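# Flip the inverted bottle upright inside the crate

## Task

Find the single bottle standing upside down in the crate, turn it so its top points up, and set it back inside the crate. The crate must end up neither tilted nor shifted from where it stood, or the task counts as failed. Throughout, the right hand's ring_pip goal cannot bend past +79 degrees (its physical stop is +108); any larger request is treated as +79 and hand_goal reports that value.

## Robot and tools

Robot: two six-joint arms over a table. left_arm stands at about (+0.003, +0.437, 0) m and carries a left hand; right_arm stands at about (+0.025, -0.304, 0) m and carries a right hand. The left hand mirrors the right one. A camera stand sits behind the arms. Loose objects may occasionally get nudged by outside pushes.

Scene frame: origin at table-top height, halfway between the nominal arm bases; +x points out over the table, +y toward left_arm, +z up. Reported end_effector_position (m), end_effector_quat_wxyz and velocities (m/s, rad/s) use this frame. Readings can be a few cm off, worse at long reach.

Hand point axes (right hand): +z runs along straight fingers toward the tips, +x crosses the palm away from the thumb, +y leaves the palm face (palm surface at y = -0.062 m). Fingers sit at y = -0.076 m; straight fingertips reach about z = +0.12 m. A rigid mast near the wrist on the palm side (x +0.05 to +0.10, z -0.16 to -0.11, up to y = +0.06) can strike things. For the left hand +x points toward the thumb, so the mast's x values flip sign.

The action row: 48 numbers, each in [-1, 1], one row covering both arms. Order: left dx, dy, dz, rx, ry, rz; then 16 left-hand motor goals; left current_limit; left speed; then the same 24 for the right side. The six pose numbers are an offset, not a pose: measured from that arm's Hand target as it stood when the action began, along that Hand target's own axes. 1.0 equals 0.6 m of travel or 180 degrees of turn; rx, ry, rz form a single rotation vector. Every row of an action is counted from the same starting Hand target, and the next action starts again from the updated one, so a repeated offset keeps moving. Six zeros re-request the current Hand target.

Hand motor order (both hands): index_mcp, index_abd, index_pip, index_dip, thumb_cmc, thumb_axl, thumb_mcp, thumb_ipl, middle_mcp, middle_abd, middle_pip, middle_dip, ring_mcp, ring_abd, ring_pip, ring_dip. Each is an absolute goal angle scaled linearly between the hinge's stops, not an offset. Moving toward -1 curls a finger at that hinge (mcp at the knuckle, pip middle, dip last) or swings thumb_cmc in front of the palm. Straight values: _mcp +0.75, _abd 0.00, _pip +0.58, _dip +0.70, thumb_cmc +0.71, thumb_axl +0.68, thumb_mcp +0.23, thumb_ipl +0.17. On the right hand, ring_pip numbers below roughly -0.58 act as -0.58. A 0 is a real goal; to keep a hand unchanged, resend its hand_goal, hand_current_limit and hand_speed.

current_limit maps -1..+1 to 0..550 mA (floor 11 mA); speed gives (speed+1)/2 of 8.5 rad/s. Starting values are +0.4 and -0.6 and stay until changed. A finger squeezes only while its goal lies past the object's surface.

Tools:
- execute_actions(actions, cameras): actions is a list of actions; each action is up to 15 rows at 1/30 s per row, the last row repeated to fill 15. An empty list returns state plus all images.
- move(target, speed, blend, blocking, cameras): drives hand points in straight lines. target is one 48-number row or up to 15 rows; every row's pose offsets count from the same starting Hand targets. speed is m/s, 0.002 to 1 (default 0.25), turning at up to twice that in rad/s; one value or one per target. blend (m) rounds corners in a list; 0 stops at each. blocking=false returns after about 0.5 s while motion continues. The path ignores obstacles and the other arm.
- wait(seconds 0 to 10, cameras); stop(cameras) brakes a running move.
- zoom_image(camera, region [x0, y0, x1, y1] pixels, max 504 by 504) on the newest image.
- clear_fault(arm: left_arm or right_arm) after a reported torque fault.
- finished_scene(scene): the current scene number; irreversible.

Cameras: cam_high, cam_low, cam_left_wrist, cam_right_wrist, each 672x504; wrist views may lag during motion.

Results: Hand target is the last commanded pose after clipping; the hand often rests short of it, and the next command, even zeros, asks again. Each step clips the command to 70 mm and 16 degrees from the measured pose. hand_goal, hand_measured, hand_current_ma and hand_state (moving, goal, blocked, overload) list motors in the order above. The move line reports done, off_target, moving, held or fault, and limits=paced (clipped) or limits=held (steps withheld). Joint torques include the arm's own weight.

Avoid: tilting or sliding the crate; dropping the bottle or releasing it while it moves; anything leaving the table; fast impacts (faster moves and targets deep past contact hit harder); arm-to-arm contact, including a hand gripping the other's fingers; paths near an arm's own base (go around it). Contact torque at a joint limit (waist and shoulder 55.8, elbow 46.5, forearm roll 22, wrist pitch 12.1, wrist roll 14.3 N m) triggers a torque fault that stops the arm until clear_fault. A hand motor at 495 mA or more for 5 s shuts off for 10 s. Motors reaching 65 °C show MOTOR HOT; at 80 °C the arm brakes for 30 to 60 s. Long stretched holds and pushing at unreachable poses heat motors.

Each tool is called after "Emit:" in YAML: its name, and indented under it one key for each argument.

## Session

Emit:
execute_actions:
  actions: []

Scene clock: 0.00 s.
left_arm: end_effector_position=(+0.3810, +0.2406, +0.1937) hand_goal=(+0.754, +0.000, +0.576, +0.696, +0.714, +0.678, +0.226, +0.168, +0.754, +0.000, +0.576, +0.696, +0.754, +0.000, +0.576, +0.696) hand_measured=(+0.754, +0.000, +0.576, +0.696, +0.714, +0.678, +0.226, +0.168, +0.754, +0.000, +0.576, +0.696, +0.754, +0.000, +0.576, +0.696) hand_current_ma=(+0, +0, +0, +0, +0, +0, +0, +0, +0, +0, +0, +0, +0, +0, +0, +0) hand_state=(goal, goal, goal, goal, goal, goal, goal, goal, goal, goal, goal, goal, goal, goal, goal, goal) hand_current_limit=0.40 hand_speed=-0.60 end_effector_quat_wxyz=(+0.066, +0.665, -0.667, -0.330) | right_arm: end_effector_position=(+0.7940, -0.1268, +0.2158) hand_goal=(+0.754, +0.000, +0.576, +0.696, +0.714, +0.678, +0.226, +0.168, +0.754, +0.000, +0.576, +0.696, +0.754, +0.000, +0.576, +0.696) hand_measured=(+0.754, +0.000, +0.576, +0.696, +0.714, +0.678, +0.226, +0.168, +0.754, +0.000, +0.576, +0.696, +0.754, +0.000, +0.576, +0.696) hand_current_ma=(+0, +0, +0, +0, +0, +0, +0, +0, +0, +0, +0, +0, +0, +0, +0, +0) hand_state=(goal, goal, goal, goal, goal, goal, goal, goal, goal, goal, goal, goal, goal, goal, goal, goal) hand_current_limit=0.40 hand_speed=-0.60 end_effector_quat_wxyz=(+0.095, +0.461, -0.493, +0.732)
Joint positions: left_arm=[-0.384 -0.818 -1.312 0.126 -1.176 -2.063] | right_arm=[0.563 -1.312 -2.094 -1.706 -1.564 -0.088]
Joint velocities: within noise
Joint torques (N m): no reading
Hand target: left_arm +0.3810, +0.2406, +0.1937; +0.066, +0.665, -0.667, -0.330 | right_arm +0.7940, -0.1268, +0.2158; +0.095, +0.461, -0.493, +0.732
camera_calibration:
cam_left_wrist: T_world_to_cam=[[0.600588, 0.799558, -0.00104175, -0.457563], [0.793036, -0.595522, 0.128252, -0.229725], [0.101924, -0.0778525, -0.991741, 0.292435], [0, 0, 0, 1]] pos_world=[0.427181, 0.251809, 0.319006]
cam_right_wrist: T_world_to_cam=[[0.0247894, -0.0420959, -0.998806, 0.221218], [0.158809, 0.986592, -0.0376396, -0.040465], [0.986998, -0.157687, 0.0311422, -0.677875], [0, 0, 0, 1]] pos_world=[0.670003, -0.0576571, 0.240541]

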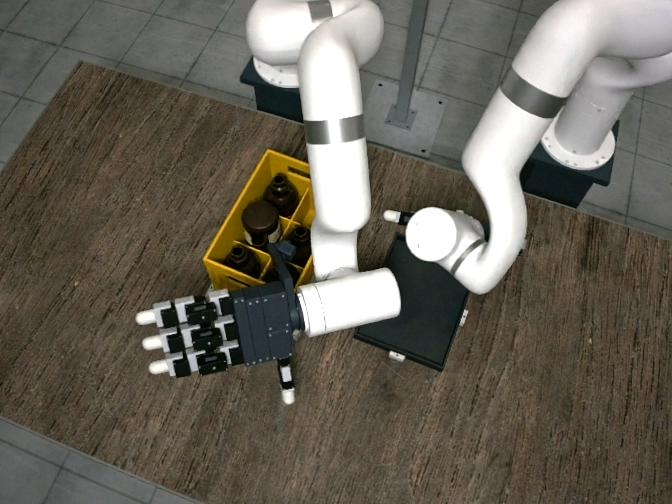

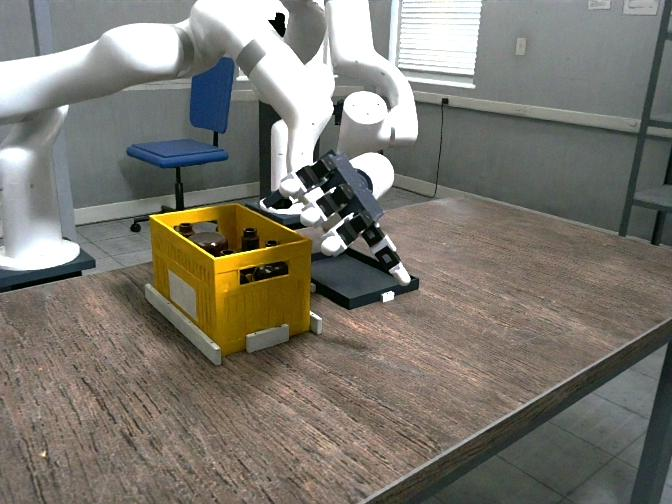

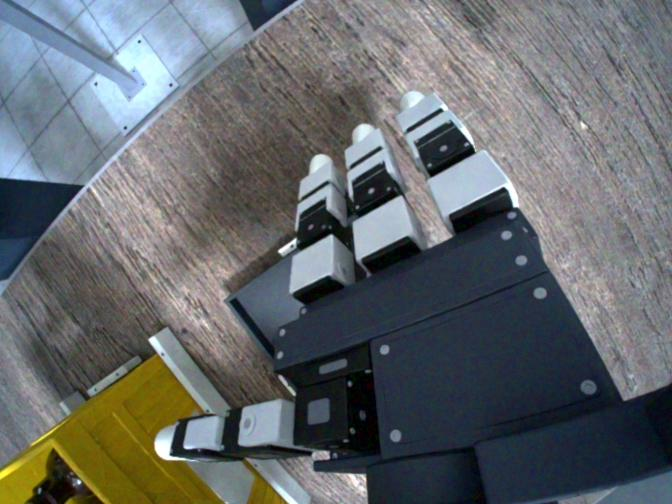

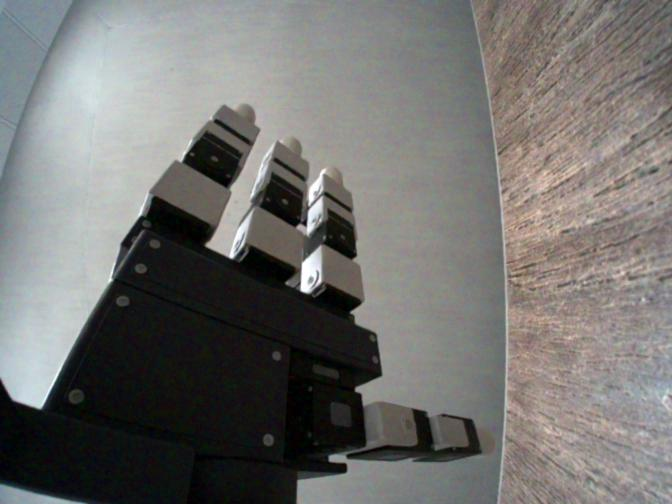

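Emit:
zoom_image:
  camera: "cam_high"
  region: [195, 140, 345, 300]

Emit:
zoom_image:
  camera: "cam_low"
  region: [140, 190, 330, 370]

Scaled by 3.150 from the camera's 672x504 image, which has a finer 960x720 frame.

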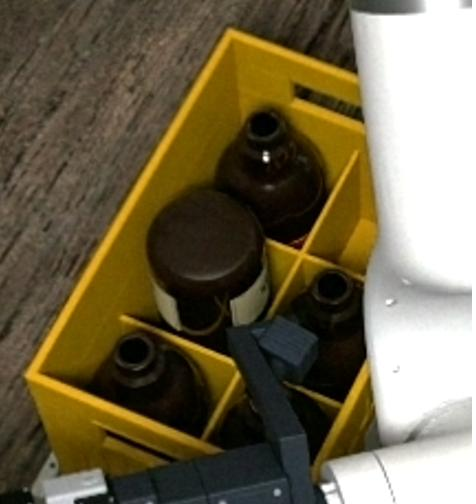

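Scaled by 2.653 from the camera's 672x504 image, which has a finer 960x720 frame.

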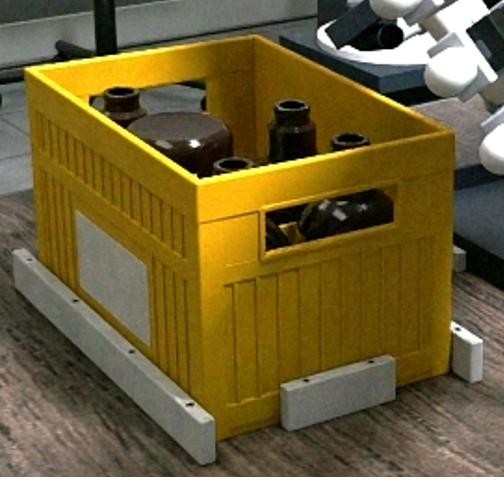

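Emit:
move:
  target:
    - [0,0,0,0,0,0, 0.754,0,0.576,0.696,0.714,0.678,0.226,0.168,0.754,0,0.576,0.696,0.754,0,0.576,0.696,0.4,-0.6, 0.282,-0.2325,0.0327,0,0,0, 0.754,0,0.576,0.696,0.714,0.678,0.226,0.168,0.754,0,0.576,0.696,0.754,0,0.576,0.696,0.4,-0.6]
    - [0,0,0,0,0,0, 0.754,0,0.576,0.696,0.714,0.678,0.226,0.168,0.754,0,0.576,0.696,0.754,0,0.576,0.696,0.4,-0.6, 0.679,0.302,0.114,0.159,-0.397,0.2575, 0.754,0,0.576,0.696,0.714,0.678,0.226,0.168,0.754,0,0.576,0.696,0.754,0,0.576,0.696,0.4,-0.6]
  blend: 0.05
  speed: 0.25
  cameras: ["cam_high","cam_low"]

Scene clock: 12.47 s.
left_arm: end_effector_position=(+0.3810, +0.2406, +0.1937) hand_goal=(+0.754, +0.000, +0.576, +0.696, +0.714, +0.678, +0.226, +0.168, +0.754, +0.000, +0.576, +0.696, +0.754, +0.000, +0.576, +0.696) hand_measured=(+0.756, +0.000, +0.576, +0.696, +0.716, +0.678, +0.224, +0.168, +0.756, +0.000, +0.576, +0.696, +0.756, +0.000, +0.576, +0.696) hand_current_ma=(+6, +0, +2, +0, +7, -3, -6, -1, +6, +0, +2, +0, +5, +0, +2, +0) hand_state=(goal, goal, goal, goal, goal, goal, goal, goal, goal, goal, goal, goal, goal, goal, goal, goal) hand_current_limit=0.40 hand_speed=-0.60 end_effector_quat_wxyz=(+0.066, +0.665, -0.667, -0.330) | right_arm: end_effector_position=(+0.4992, -0.4003, +0.4203) hand_goal=(+0.754, +0.000, +0.576, +0.696, +0.714, +0.678, +0.226, +0.168, +0.754, +0.000, +0.576, +0.696, +0.754, +0.000, +0.576, +0.696) hand_measured=(+0.746, +0.000, +0.576, +0.696, +0.708, +0.678, +0.226, +0.168, +0.748, +0.000, +0.576, +0.696, +0.746, +0.000, +0.576, +0.696) hand_current_ma=(-36, +2, +0, +0, -28, -3, -1, -1, -29, +2, +0, +0, -34, +2, +0, +0) hand_state=(goal, goal, goal, goal, goal, goal, goal, goal, goal, goal, goal, goal, goal, goal, goal, goal) hand_current_limit=0.40 hand_speed=-0.60 end_effector_quat_wxyz=(+0.580, -0.579, +0.406, -0.405)
Joint positions: left_arm=[-0.384 -0.818 -1.312 0.126 -1.176 -2.063] | right_arm=[-0.569 0.108 -0.547 -4.206 -1.214 2.134]
Joint torques (N m): left_arm=[-1.86 49.91 -18.5 1.18 -0.97 0.05] | right_arm=[-18.25 1.71 -21.63 -2.56 -3.71 1.11]
Hand target: left_arm +0.3810, +0.2406, +0.1937; +0.066, +0.665, -0.667, -0.330 | right_arm +0.4992, -0.4003, +0.4203; +0.580, -0.579, +0.406, -0.405
Off the commanded pose: left_arm 0.000 m, 0 deg | right_arm 0.000 m, 0 deg.
move: done
Images, in order (width x height): cam_high 672x504, cam_low 672x504.

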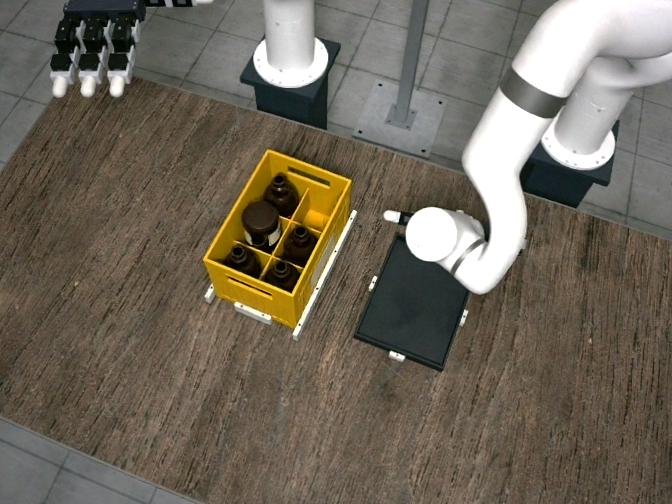

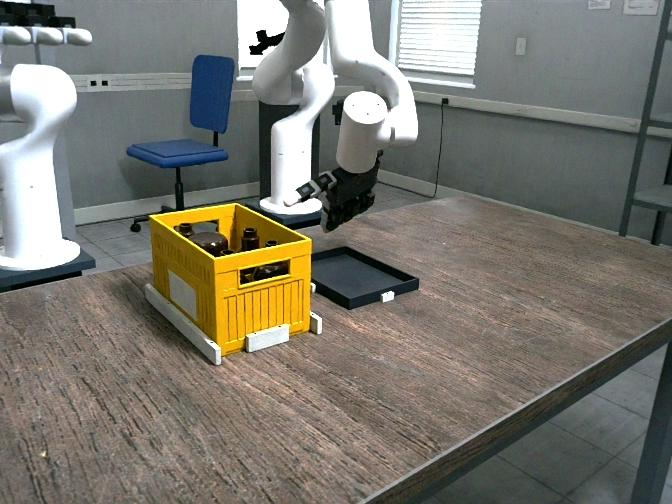

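Emit:
zoom_image:
  camera: "cam_high"
  region: [190, 140, 365, 350]

Emit:
zoom_image:
  camera: "cam_high"
  region: [220, 160, 340, 280]

Emit:
zoom_image:
  camera: "cam_low"
  region: [140, 195, 320, 295]

Scaled by 2.400 from the camera's 672x504 image, which has a finer 960x720 frame.

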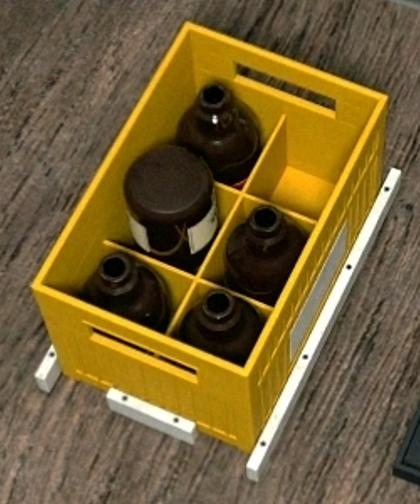

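Scaled by 4.200 from the camera's 672x504 image, which has a finer 960x720 frame.

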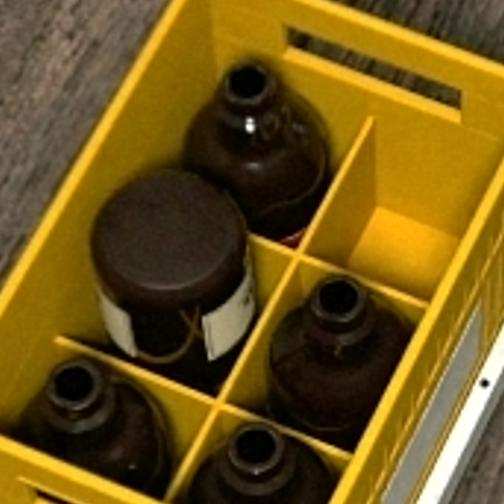

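Scaled by 2.800 from the camera's 672x504 image, which has a finer 960x720 frame.

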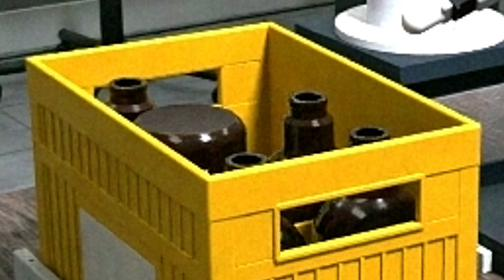

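Emit:
zoom_image:
  camera: "cam_high"
  region: [40, 0, 240, 120]

Emit:
zoom_image:
  camera: "cam_low"
  region: [0, 0, 120, 90]

Scaled by 2.520 from the camera's 672x504 image, which has a finer 960x720 frame.

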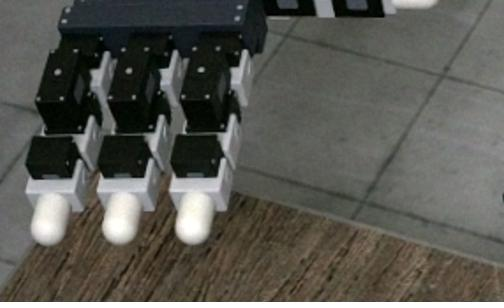

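Scaled by 4.200 from the camera's 672x504 image, which has a finer 960x720 frame.

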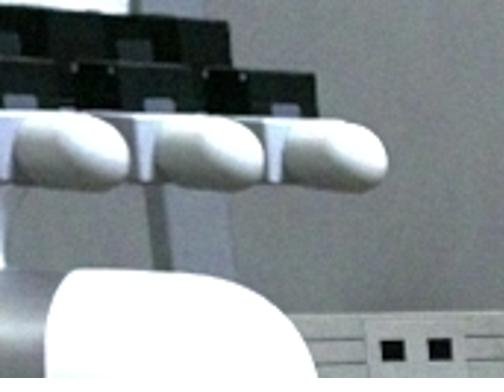

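Emit:
move:
  target:
    - [-0.168,0.197,-0.341,0.675,0.102,-0.104, 0.754,0,0.576,0.696,0.714,0.678,0.226,0.168,0.754,0,0.576,0.696,0.754,0,0.576,0.696,0.4,-0.6, -0.12,0,0.043,0,0.0167,0, 0.0,0,0.139,0.478,-0.571,0.677,0.292,0.168,-0.03,0,0.139,0.478,0.754,0,0.576,0.696,0.4,-0.6]
    - [-0.168,0.197,-0.341,0.675,0.102,-0.104, -0.452,-0.108,0.504,0.623,-0.643,0.677,0.292,0.168,-0.452,0.108,0.504,0.623,0.754,0,0.576,0.696,0.4,-0.6, -0.351,0.1005,0.311,0,0.0167,0, 0.0,0,0.139,0.478,-0.571,0.677,0.292,0.168,-0.03,0,0.139,0.478,0.754,0,0.576,0.696,0.4,-0.6]
  blend: 0.03
  speed: 0.3
  cameras: ["all"]

Emit:
zoom_image:
  camera: "cam_high"
  region: [200, 60, 380, 290]

Emit:
zoom_image:
  camera: "cam_low"
  region: [130, 70, 310, 290]

Scene clock: 29.70 s.
left_arm: end_effector_position=(+0.4000, +0.2503, +0.4497) hand_goal=(-0.452, -0.108, +0.504, +0.624, -0.642, +0.678, +0.292, +0.168, -0.452, +0.108, +0.504, +0.624, +0.754, +0.000, +0.576, +0.696) hand_measured=(-0.452, -0.094, +0.504, +0.626, -0.640, +0.678, +0.290, +0.168, -0.450, +0.094, +0.504, +0.626, +0.748, +0.000, +0.576, +0.696) hand_current_ma=(+3, +51, +1, +9, +11, -3, -12, -1, +4, -49, +2, +9, -28, +0, +1, +0) hand_state=(goal, goal, goal, goal, goal, goal, goal, goal, goal, goal, goal, goal, goal, goal, goal, goal) hand_current_limit=0.40 hand_speed=-0.60 end_effector_quat_wxyz=(+0.500, -0.499, +0.500, -0.500) | right_arm: end_effector_position=(+0.6022, -0.1384, +0.3601) hand_goal=(+0.000, +0.000, +0.140, +0.478, -0.570, +0.678, +0.292, +0.168, -0.030, +0.000, +0.140, +0.478, +0.754, +0.000, +0.576, +0.696) hand_measured=(-0.004, +0.000, +0.142, +0.480, -0.568, +0.678, +0.290, +0.168, -0.032, +0.000, +0.142, +0.480, +0.746, +0.000, +0.576, +0.696) hand_current_ma=(-15, +2, +5, +9, +6, -3, -11, -1, -11, +2, +5, +10, -35, +2, +0, +0) hand_state=(goal, goal, goal, goal, goal, goal, goal, goal, goal, goal, goal, goal, goal, goal, goal, goal) hand_current_limit=0.40 hand_speed=-0.60 end_effector_quat_wxyz=(+0.569, -0.569, +0.421, -0.420)
Joint positions: left_arm=[-0.725 0.459 -0.365 2.205 -1.003 -4.079] | right_arm=[0.251 -0.128 -0.617 -3.241 -1.084 1.619]
Joint torques (N m): left_arm=[7.9 13.01 -16.74 3.84 -1.07 -0.61] | right_arm=[15.91 8.48 -19.17 3.27 -3.88 -1.01]
Hand target: left_arm +0.4000, +0.2502, +0.4497; +0.500, -0.499, +0.500, -0.500 | right_arm +0.6022, -0.1384, +0.3601; +0.569, -0.569, +0.421, -0.420
Off the commanded pose: left_arm 0.000 m, 0 deg | right_arm 0.000 m, 0 deg.
move: done
camera_calibration:
cam_left_wrist: T_world_to_cam=[[-0.0339356, 0.808013, 0.588187, -0.489675], [-0.728081, -0.423154, 0.539295, 0.108597], [0.684651, -0.409946, 0.602659, -0.321754], [0, 0, 0, 1]] pos_world=[0.282739, 0.309715, 0.423362]
cam_right_wrist: T_world_to_cam=[[-0.265116, 0.72277, -0.638214, 0.520155], [-0.803433, 0.200372, 0.560667, 0.262041], [0.533113, 0.661404, 0.527575, -0.286969], [0, 0, 0, 1]] pos_world=[0.501421, -0.238655, 0.33645]

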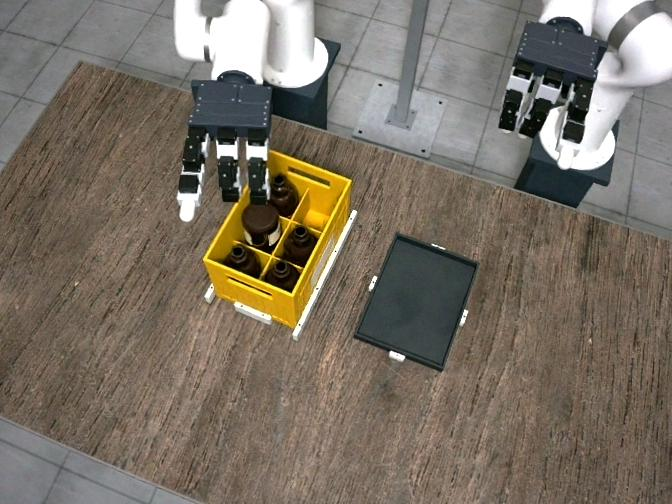

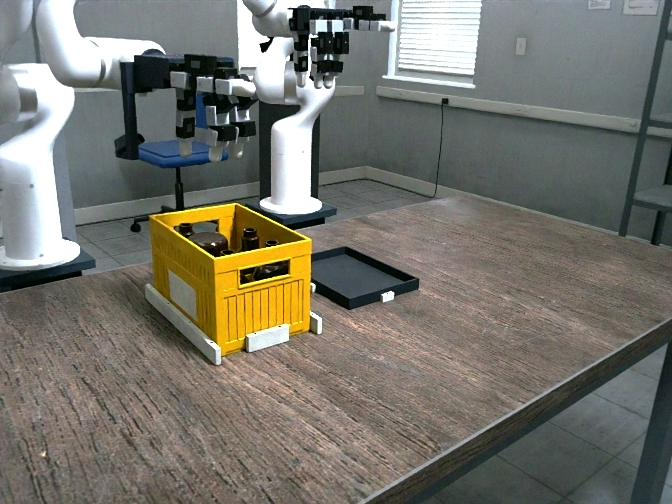

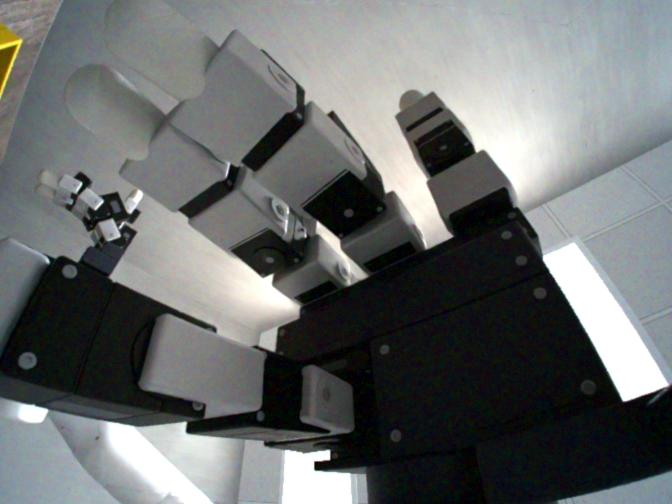

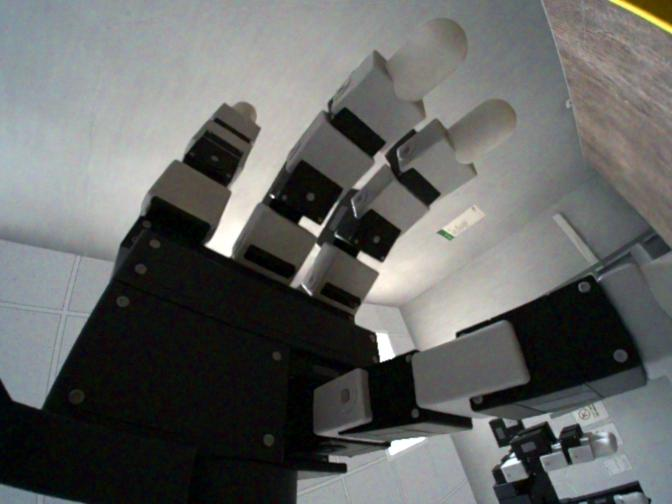

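Scaled by 2.191 from the camera's 672x504 image, which has a finer 960x720 frame.

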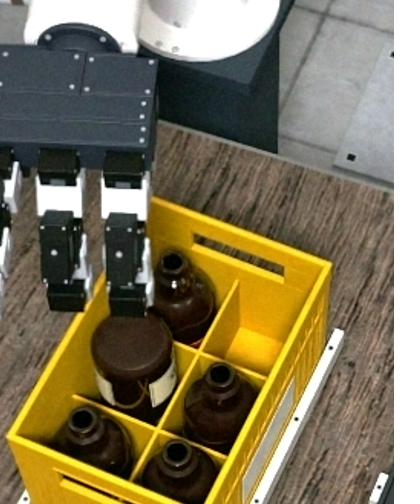

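Scaled by 2.291 from the camera's 672x504 image, which has a finer 960x720 frame.

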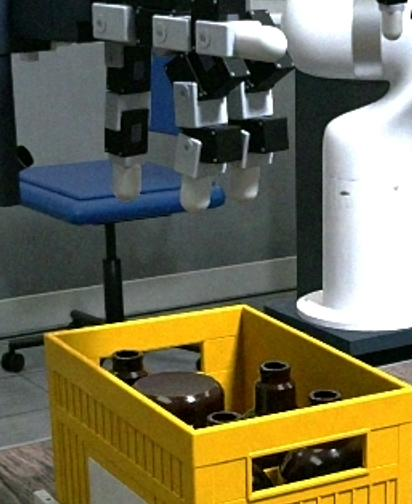

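Emit:
move:
  target: [0,0,0,0,0,0, -0.452,-0.108,0.504,0.623,-0.643,0.677,0.292,0.168,-0.452,0.108,0.504,0.623,0.754,0,0.576,0.696,0.4,-0.6, 0.0006,0.2083,0.0006,0,0,0, -0.014,0,0.139,0.478,-0.571,0.677,0.292,0.168,-0.041,0,0.139,0.478,0.754,0,0.576,0.696,0.4,-0.6]
  speed: 0.15
  cameras: ["cam_high","cam_low","cam_right_wrist"]

Emit:
zoom_image:
  camera: "cam_high"
  region: [190, 120, 350, 290]

Emit:
zoom_image:
  camera: "cam_low"
  region: [140, 150, 290, 280]

Emit:
zoom_image:
  camera: "cam_right_wrist"
  region: [372, 0, 672, 300]

Scene clock: 33.40 s.
left_arm: end_effector_position=(+0.4000, +0.2502, +0.4497) hand_goal=(-0.452, -0.108, +0.504, +0.624, -0.642, +0.678, +0.292, +0.168, -0.452, +0.108, +0.504, +0.624, +0.754, +0.000, +0.576, +0.696) hand_measured=(-0.452, -0.094, +0.504, +0.626, -0.640, +0.678, +0.290, +0.168, -0.450, +0.094, +0.504, +0.626, +0.748, +0.000, +0.576, +0.696) hand_current_ma=(+3, +51, +1, +9, +11, -3, -12, -1, +4, -49, +2, +9, -28, +0, +1, +0) hand_state=(goal, goal, goal, goal, goal, goal, goal, goal, goal, goal, goal, goal, goal, goal, goal, goal) hand_current_limit=0.40 hand_speed=-0.60 end_effector_quat_wxyz=(+0.500, -0.499, +0.500, -0.500) | right_arm: end_effector_position=(+0.6026, -0.1386, +0.2352) hand_goal=(-0.014, +0.000, +0.140, +0.478, -0.570, +0.678, +0.292, +0.168, -0.040, +0.000, +0.140, +0.478, +0.754, +0.000, +0.576, +0.696) hand_measured=(-0.018, +0.000, +0.142, +0.480, -0.568, +0.678, +0.290, +0.168, -0.042, +0.000, +0.142, +0.480, +0.746, +0.000, +0.576, +0.696) hand_current_ma=(-14, +2, +5, +9, +6, -3, -11, -1, -10, +2, +5, +10, -36, +2, +0, +0) hand_state=(goal, goal, goal, goal, goal, goal, goal, goal, goal, goal, goal, goal, goal, goal, goal, goal) hand_current_limit=0.40 hand_speed=-0.60 end_effector_quat_wxyz=(+0.569, -0.568, +0.421, -0.420)
Joint positions: left_arm=[-0.725 0.459 -0.365 2.205 -1.003 -4.079] | right_arm=[0.251 -0.441 -0.602 -3.232 -1.411 1.586]
Joint torques (N m): left_arm=[4.98 0.97 -18.84 1.01 0.02 0.1] | right_arm=[-12.14 13.34 -15 3.14 -3.77 -1.05]
Hand target: left_arm +0.4000, +0.2502, +0.4497; +0.500, -0.499, +0.500, -0.500 | right_arm +0.6026, -0.1386, +0.2351; +0.569, -0.569, +0.421, -0.420
Off the commanded pose: left_arm 0.000 m, 0 deg | right_arm 0.000 m, 0 deg.
move: done
camera_calibration:
cam_right_wrist: T_world_to_cam=[[-0.265044, 0.722773, -0.638241, 0.440662], [-0.803409, 0.200477, 0.560663, 0.332444], [0.533184, 0.661369, 0.527547, -0.221194], [0, 0, 0, 1]] pos_world=[0.501821, -0.238855, 0.21155]
Images, in order (width x height): cam_high 672x504, cam_low 672x504, cam_right_wrist 672x504.

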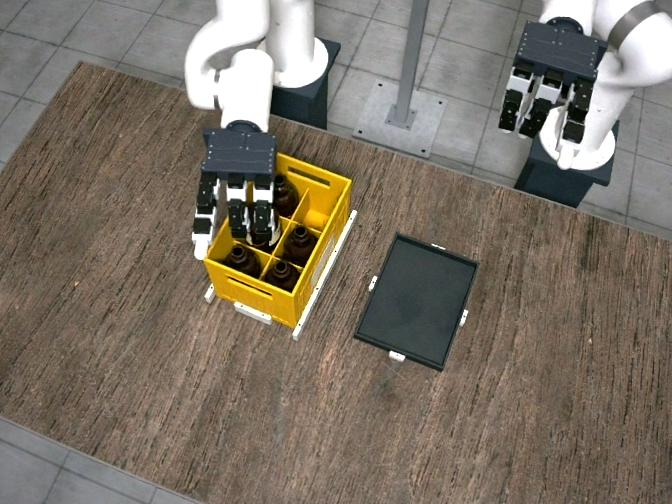

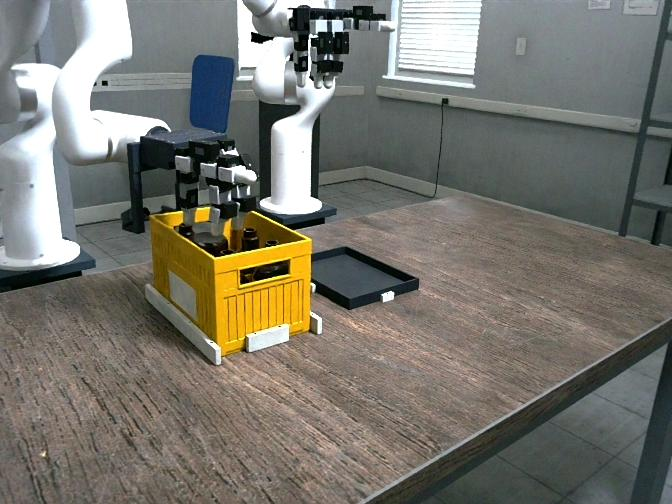

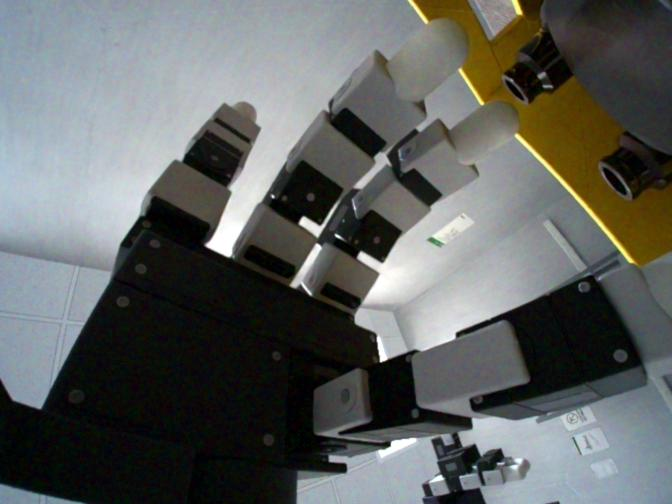

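Scaled by 2.965 from the camera's 672x504 image, which has a finer 960x720 frame.

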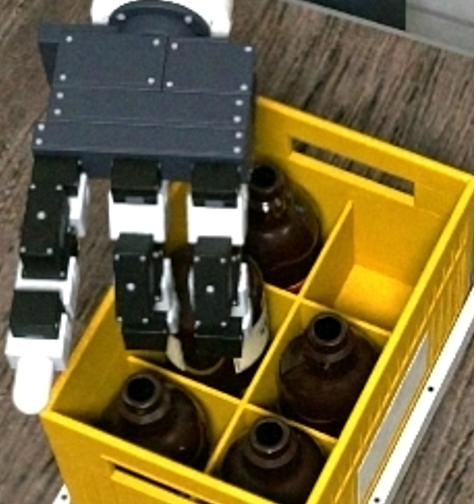

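Scaled by 3.360 from the camera's 672x504 image, which has a finer 960x720 frame.

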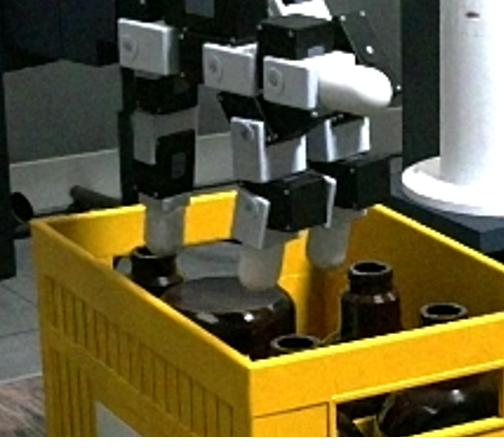

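Scaled by 1.680 from the camera's 672x504 image, which has a finer 960x720 frame.

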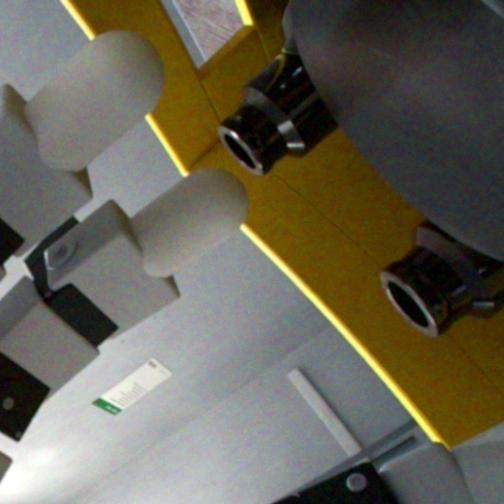

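Emit:
move:
  target:
    - [0,0,0,0,0,0, -0.452,-0.108,0.504,0.623,-0.643,0.677,0.292,0.168,-0.452,0.108,0.504,0.623,0.754,0,0.576,0.696,0.4,-0.6, 0.0013,0.01,0.0057,0,0,0, -0.027,0,0.139,0.478,-0.571,0.677,0.292,0.168,-0.075,0,0.139,0.478,0.754,0,0.576,0.696,0.4,-0.6]
    - [0,0,0,0,0,0, -0.452,-0.108,0.504,0.623,-0.643,0.677,0.292,0.168,-0.452,0.108,0.504,0.623,0.754,0,0.576,0.696,0.4,-0.6, 0.0013,0.0583,0.0057,0,0,0, -0.027,0,0.139,0.478,-0.571,0.677,0.292,0.168,-0.075,0,0.139,0.478,0.754,0,0.576,0.696,0.4,-0.6]
  speed: 0.06
  blend: 0.003
  cameras: ["cam_high","cam_low","cam_right_wrist"]

Emit:
zoom_image:
  camera: "cam_high"
  region: [190, 120, 350, 290]

Emit:
zoom_image:
  camera: "cam_low"
  region: [140, 150, 290, 280]

Emit:
zoom_image:
  camera: "cam_right_wrist"
  region: [372, 0, 672, 300]

Scene clock: 39.77 s.
left_arm: end_effector_position=(+0.4000, +0.2502, +0.4497) hand_goal=(-0.452, -0.108, +0.504, +0.624, -0.642, +0.678, +0.292, +0.168, -0.452, +0.108, +0.504, +0.624, +0.754, +0.000, +0.576, +0.696) hand_measured=(-0.452, -0.094, +0.504, +0.626, -0.640, +0.678, +0.290, +0.168, -0.450, +0.094, +0.504, +0.626, +0.748, +0.000, +0.576, +0.696) hand_current_ma=(+3, +51, +1, +9, +11, -3, -12, -1, +4, -49, +2, +9, -28, +0, +1, +0) hand_state=(goal, goal, goal, goal, goal, goal, goal, goal, goal, goal, goal, goal, goal, goal, goal, goal) hand_current_limit=0.40 hand_speed=-0.60 end_effector_quat_wxyz=(+0.500, -0.499, +0.500, -0.500) | right_arm: end_effector_position=(+0.6061, -0.1383, +0.2002) hand_goal=(-0.026, +0.000, +0.140, +0.478, -0.570, +0.678, +0.292, +0.168, -0.074, +0.000, +0.140, +0.478, +0.754, +0.000, +0.576, +0.696) hand_measured=(-0.028, +0.000, +0.142, +0.480, -0.568, +0.678, +0.290, +0.168, -0.076, +0.000, +0.142, +0.480, +0.746, +0.000, +0.576, +0.696) hand_current_ma=(-12, +2, +5, +9, +6, -3, -11, -1, -8, +2, +5, +10, -36, +2, +0, +0) hand_state=(goal, goal, goal, goal, goal, goal, goal, goal, goal, goal, goal, goal, goal, goal, goal, goal) hand_current_limit=0.40 hand_speed=-0.60 end_effector_quat_wxyz=(+0.569, -0.569, +0.421, -0.420)
Joint positions: left_arm=[-0.725 0.459 -0.365 2.205 -1.003 -4.079] | right_arm=[0.25 -0.544 -0.626 -3.232 -1.49 1.579]
Joint torques (N m): left_arm=[2.26 0.32 -21.12 -1.71 -0.07 0.08] | right_arm=[-17.36 17.79 -14.13 2.31 -3.92 -1.09]
Hand target: left_arm +0.4000, +0.2502, +0.4497; +0.500, -0.499, +0.500, -0.500 | right_arm +0.6061, -0.1383, +0.2001; +0.569, -0.569, +0.421, -0.420
Off the commanded pose: left_arm 0.000 m, 0 deg | right_arm 0.000 m, 0 deg.
move: done
camera_calibration:
cam_right_wrist: T_world_to_cam=[[-0.265116, 0.72277, -0.638214, 0.419066], [-0.803433, 0.200372, 0.560667, 0.354805], [0.533113, 0.661404, 0.527575, -0.204755], [0, 0, 0, 1]] pos_world=[0.505321, -0.238555, 0.17655]
Images, in order (width x height): cam_high 672x504, cam_low 672x504, cam_right_wrist 672x504.

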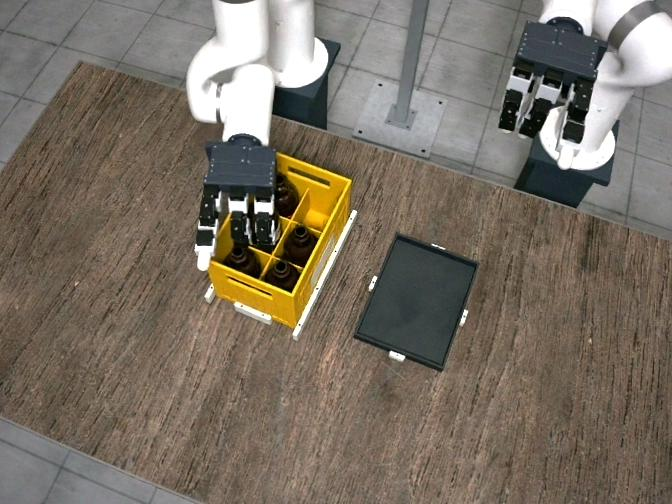

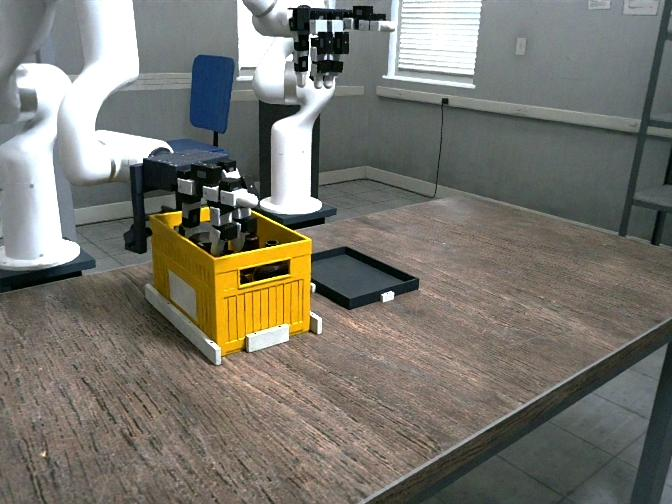

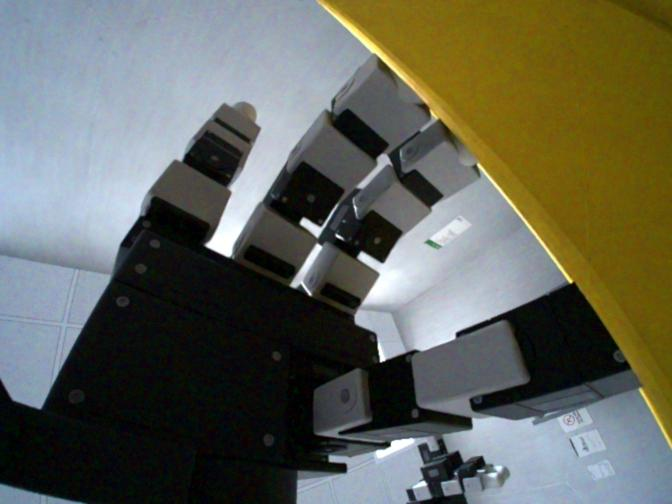

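Scaled by 2.965 from the camera's 672x504 image, which has a finer 960x720 frame.

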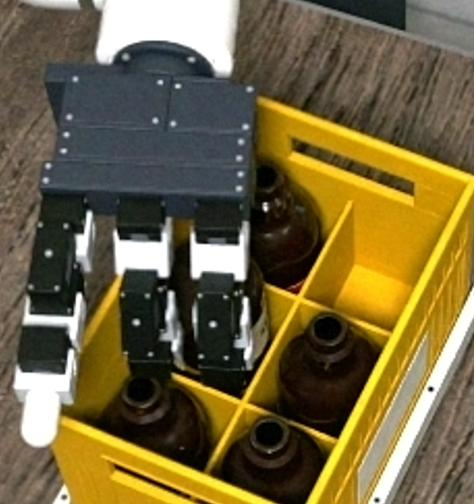

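Scaled by 3.360 from the camera's 672x504 image, which has a finer 960x720 frame.

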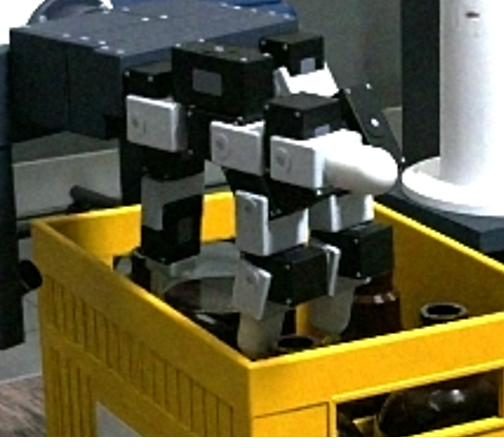

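Scaled by 1.680 from the camera's 672x504 image, which has a finer 960x720 frame.

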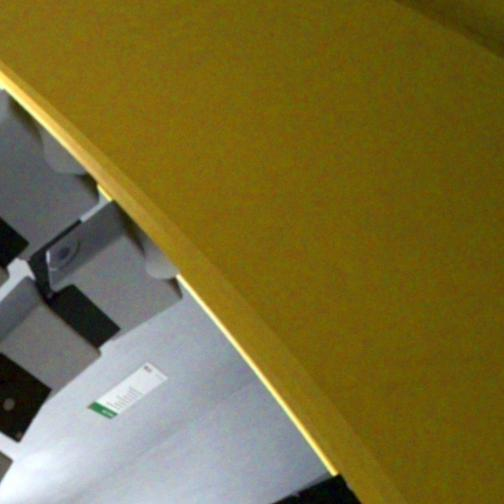

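Emit:
move:
  target: [0,0,0,0,0,0, -0.452,-0.108,0.504,0.623,-0.643,0.677,0.292,0.168,-0.452,0.108,0.504,0.623,0.754,0,0.576,0.696,0.4,-0.6, 0,0.03,0,0,0,0, -0.027,0,0.139,0.478,-0.571,0.677,0.292,0.168,-0.075,0,0.139,0.478,0.754,0,0.576,0.696,0.4,-0.6]
  speed: 0.04

Emit:
move:
  target: [0,0,0,0,0,0, -0.452,-0.108,0.504,0.623,-0.643,0.677,0.292,0.168,-0.452,0.108,0.504,0.623,0.754,0,0.576,0.696,0.4,-0.6, 0,0,0,0,0,0, -0.17,0,0.139,0.478,-0.571,0.677,0.14,0.168,-0.2,0,0.139,0.478,0.754,0,0.576,0.696,0.1,-0.92]
  speed: 0.04
  cameras: ["cam_high","cam_low"]

Emit:
zoom_image:
  camera: "cam_low"
  region: [140, 150, 290, 280]

Scene clock: 42.17 s.
left_arm: end_effector_position=(+0.4000, +0.2502, +0.4497) hand_goal=(-0.452, -0.108, +0.504, +0.624, -0.642, +0.678, +0.292, +0.168, -0.452, +0.108, +0.504, +0.624, +0.754, +0.000, +0.576, +0.696) hand_measured=(-0.452, -0.094, +0.504, +0.626, -0.640, +0.678, +0.290, +0.168, -0.450, +0.094, +0.504, +0.626, +0.748, +0.000, +0.576, +0.696) hand_current_ma=(+3, +51, +1, +9, +11, -3, -12, -1, +4, -49, +2, +9, -28, +0, +1, +0) hand_state=(goal, goal, goal, goal, goal, goal, goal, goal, goal, goal, goal, goal, goal, goal, goal, goal) hand_current_limit=0.40 hand_speed=-0.60 end_effector_quat_wxyz=(+0.500, -0.499, +0.500, -0.500) | right_arm: end_effector_position=(+0.6061, -0.1383, +0.1822) hand_goal=(-0.026, +0.000, +0.140, +0.478, -0.570, +0.678, +0.292, +0.168, -0.074, +0.000, +0.140, +0.478, +0.754, +0.000, +0.576, +0.696) hand_measured=(-0.030, +0.000, +0.142, +0.480, -0.568, +0.678, +0.290, +0.168, -0.076, +0.000, +0.142, +0.480, +0.746, +0.000, +0.576, +0.696) hand_current_ma=(-12, +2, +5, +9, +6, -3, -11, -1, -8, +2, +5, +10, -36, +2, +0, +0) hand_state=(goal, goal, goal, goal, goal, goal, goal, goal, goal, goal, goal, goal, goal, goal, goal, goal) hand_current_limit=0.40 hand_speed=-0.60 end_effector_quat_wxyz=(+0.569, -0.568, +0.421, -0.420)
Joint positions: left_arm=[-0.725 0.459 -0.365 2.205 -1.003 -4.079] | right_arm=[0.25 -0.596 -0.637 -3.232 -1.53 1.575]
Joint torques (N m): left_arm=[0.53 0.7 -22.2 -1.65 0.04 0.03] | right_arm=[0.21 17.63 -13.37 2.47 -3.88 -1.06]
Hand target: left_arm +0.4000, +0.2502, +0.4497; +0.500, -0.499, +0.500, -0.500 | right_arm +0.6061, -0.1383, +0.1821; +0.569, -0.569, +0.421, -0.420
Off the commanded pose: left_arm 0.000 m, 0 deg | right_arm 0.000 m, 0 deg.
move: done

Scene clock: 42.80 s.
left_arm: end_effector_position=(+0.4000, +0.2502, +0.4497) hand_goal=(-0.452, -0.108, +0.504, +0.624, -0.642, +0.678, +0.292, +0.168, -0.452, +0.108, +0.504, +0.624, +0.754, +0.000, +0.576, +0.696) hand_measured=(-0.452, -0.094, +0.504, +0.626, -0.640, +0.678, +0.290, +0.168, -0.450, +0.094, +0.504, +0.626, +0.748, +0.000, +0.576, +0.696) hand_current_ma=(+3, +51, +1, +9, +11, -3, -12, -1, +4, -49, +2, +9, -28, +0, +1, +0) hand_state=(goal, goal, goal, goal, goal, goal, goal, goal, goal, goal, goal, goal, goal, goal, goal, goal) hand_current_limit=0.40 hand_speed=-0.60 end_effector_quat_wxyz=(+0.500, -0.499, +0.500, -0.500) | right_arm: end_effector_position=(+0.6061, -0.1383, +0.1822) hand_goal=(-0.170, +0.000, +0.140, +0.478, -0.570, +0.678, +0.140, +0.168, -0.200, +0.000, +0.140, +0.478, +0.754, +0.000, +0.576, +0.696) hand_measured=(-0.098, +0.000, +0.152, +0.482, -0.568, +0.678, +0.236, +0.174, -0.114, +0.000, +0.156, +0.480, +0.746, +0.000, +0.576, +0.696) hand_current_ma=(+298, +2, +51, +16, +6, -4, +302, +32, +303, +1, +63, +11, -36, +2, +0, +0) hand_state=(blocked, goal, goal, goal, goal, goal, blocked, goal, blocked, goal, goal, goal, goal, goal, goal, goal) hand_current_limit=0.10 hand_speed=-0.92 end_effector_quat_wxyz=(+0.569, -0.568, +0.421, -0.420)
Joint positions: left_arm=[-0.725 0.459 -0.365 2.205 -1.003 -4.079] | right_arm=[0.25 -0.596 -0.637 -3.232 -1.53 1.575]
Joint torques (N m): left_arm=[0.3 0.78 -22.62 -1.74 0.02 0.04] | right_arm=[9.61 15.68 -11.45 2.94 -2.42 -1.08]
Hand target: left_arm +0.4000, +0.2502, +0.4497; +0.500, -0.499, +0.500, -0.500 | right_arm +0.6061, -0.1383, +0.1821; +0.569, -0.569, +0.421, -0.420
Off the commanded pose: left_arm 0.000 m, 0 deg | right_arm 0.000 m, 0 deg.
move: done
Images, in order (width x height): cam_high 672x504, cam_low 672x504.

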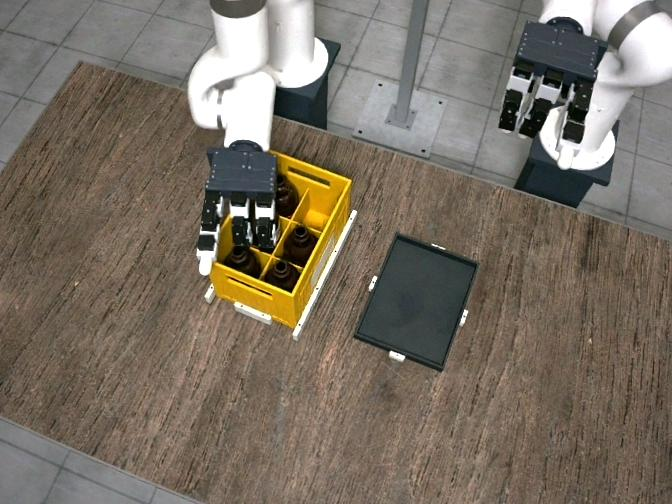

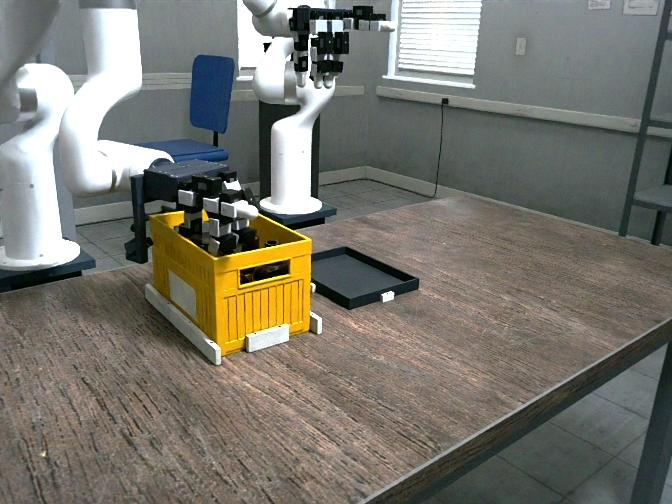

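Scaled by 3.360 from the camera's 672x504 image, which has a finer 960x720 frame.

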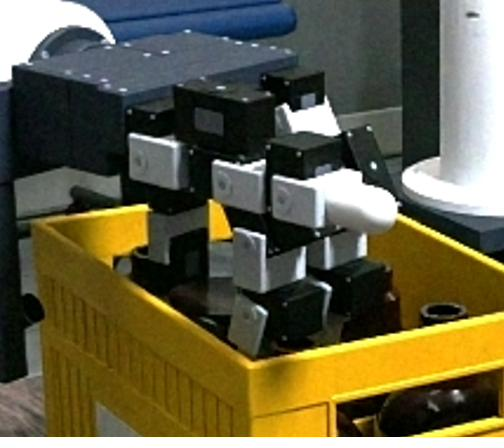

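Emit:
move:
  target:
    - [0,0,0,0,0,0, -0.452,-0.108,0.504,0.623,-0.643,0.677,0.292,0.168,-0.452,0.108,0.504,0.623,0.754,0,0.576,0.696,0.4,-0.6, 0,0,0,0,0,0, -0.22,0,0.139,0.478,-0.571,0.677,0.08,0.168,-0.24,0,0.139,0.478,0.754,0,0.576,0.696,0.7,-0.92]
    - [0,0,0,0,0,0, -0.452,-0.108,0.504,0.623,-0.643,0.677,0.292,0.168,-0.452,0.108,0.504,0.623,0.754,0,0.576,0.696,0.4,-0.6, 0,-0.05,0,0,0,0, -0.22,0,0.139,0.478,-0.571,0.677,0.08,0.168,-0.24,0,0.139,0.478,0.754,0,0.576,0.696,0.7,-0.92]
  speed: 0.05
  cameras: ["cam_low"]

Emit:
zoom_image:
  camera: "cam_low"
  region: [140, 150, 290, 280]

Scene clock: 45.60 s.
left_arm: end_effector_position=(+0.4000, +0.2502, +0.4497) hand_goal=(-0.452, -0.108, +0.504, +0.624, -0.642, +0.678, +0.292, +0.168, -0.452, +0.108, +0.504, +0.624, +0.754, +0.000, +0.576, +0.696) hand_measured=(-0.452, -0.094, +0.504, +0.626, -0.640, +0.678, +0.290, +0.168, -0.450, +0.094, +0.504, +0.626, +0.748, +0.000, +0.576, +0.696) hand_current_ma=(+3, +51, +1, +9, +11, -3, -12, -1, +4, -49, +2, +9, -28, +0, +1, +0) hand_state=(goal, goal, goal, goal, goal, goal, goal, goal, goal, goal, goal, goal, goal, goal, goal, goal) hand_current_limit=0.40 hand_speed=-0.60 end_effector_quat_wxyz=(+0.500, -0.499, +0.500, -0.500) | right_arm: end_effector_position=(+0.6061, -0.1383, +0.2121) hand_goal=(-0.220, +0.000, +0.140, +0.478, -0.570, +0.678, +0.080, +0.168, -0.240, +0.000, +0.140, +0.478, +0.754, +0.000, +0.576, +0.696) hand_measured=(-0.116, +0.000, +0.168, +0.494, -0.564, +0.674, +0.228, +0.186, -0.140, -0.006, +0.172, +0.498, +0.746, +0.000, +0.576, +0.696) hand_current_ma=(+467, +3, +119, +66, +26, -18, +468, +105, +468, -22, +144, +88, -36, +2, +0, +0) hand_state=(blocked, goal, blocked, goal, goal, goal, blocked, goal, blocked, goal, blocked, blocked, goal, goal, goal, goal) hand_current_limit=0.70 hand_speed=-0.92 end_effector_quat_wxyz=(+0.569, -0.569, +0.421, -0.420)
Joint positions: left_arm=[-0.725 0.459 -0.365 2.205 -1.003 -4.079] | right_arm=[0.25 -0.511 -0.62 -3.232 -1.462 1.582]
Joint torques (N m): left_arm=[-1.73 -0.06 -24.1 -1.49 0.04 0.06] | right_arm=[-0.25 44.38 -7.85 -2.15 0.4 0.72]
Hand target: left_arm +0.4000, +0.2502, +0.4497; +0.500, -0.499, +0.500, -0.500 | right_arm +0.6061, -0.1383, +0.2121; +0.569, -0.569, +0.421, -0.420
Off the commanded pose: left_arm 0.000 m, 0 deg | right_arm 0.000 m, 0 deg.
move: done
Images, in order (width x height): cam_low 672x504.

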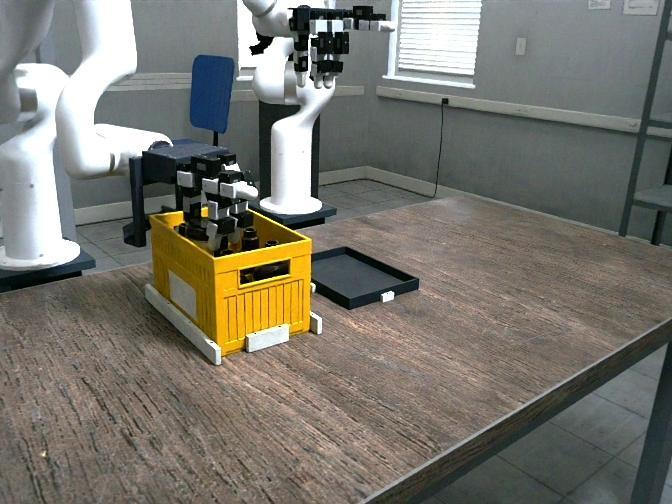

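Scaled by 3.360 from the camera's 672x504 image, which has a finer 960x720 frame.

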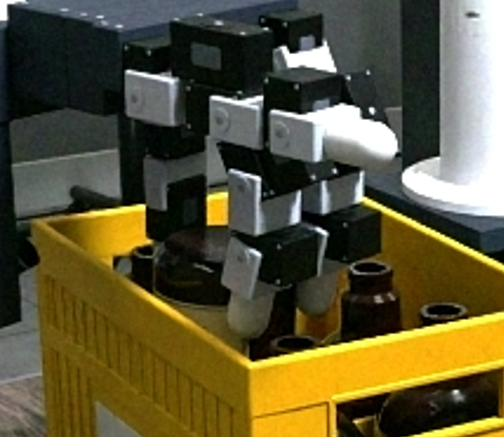

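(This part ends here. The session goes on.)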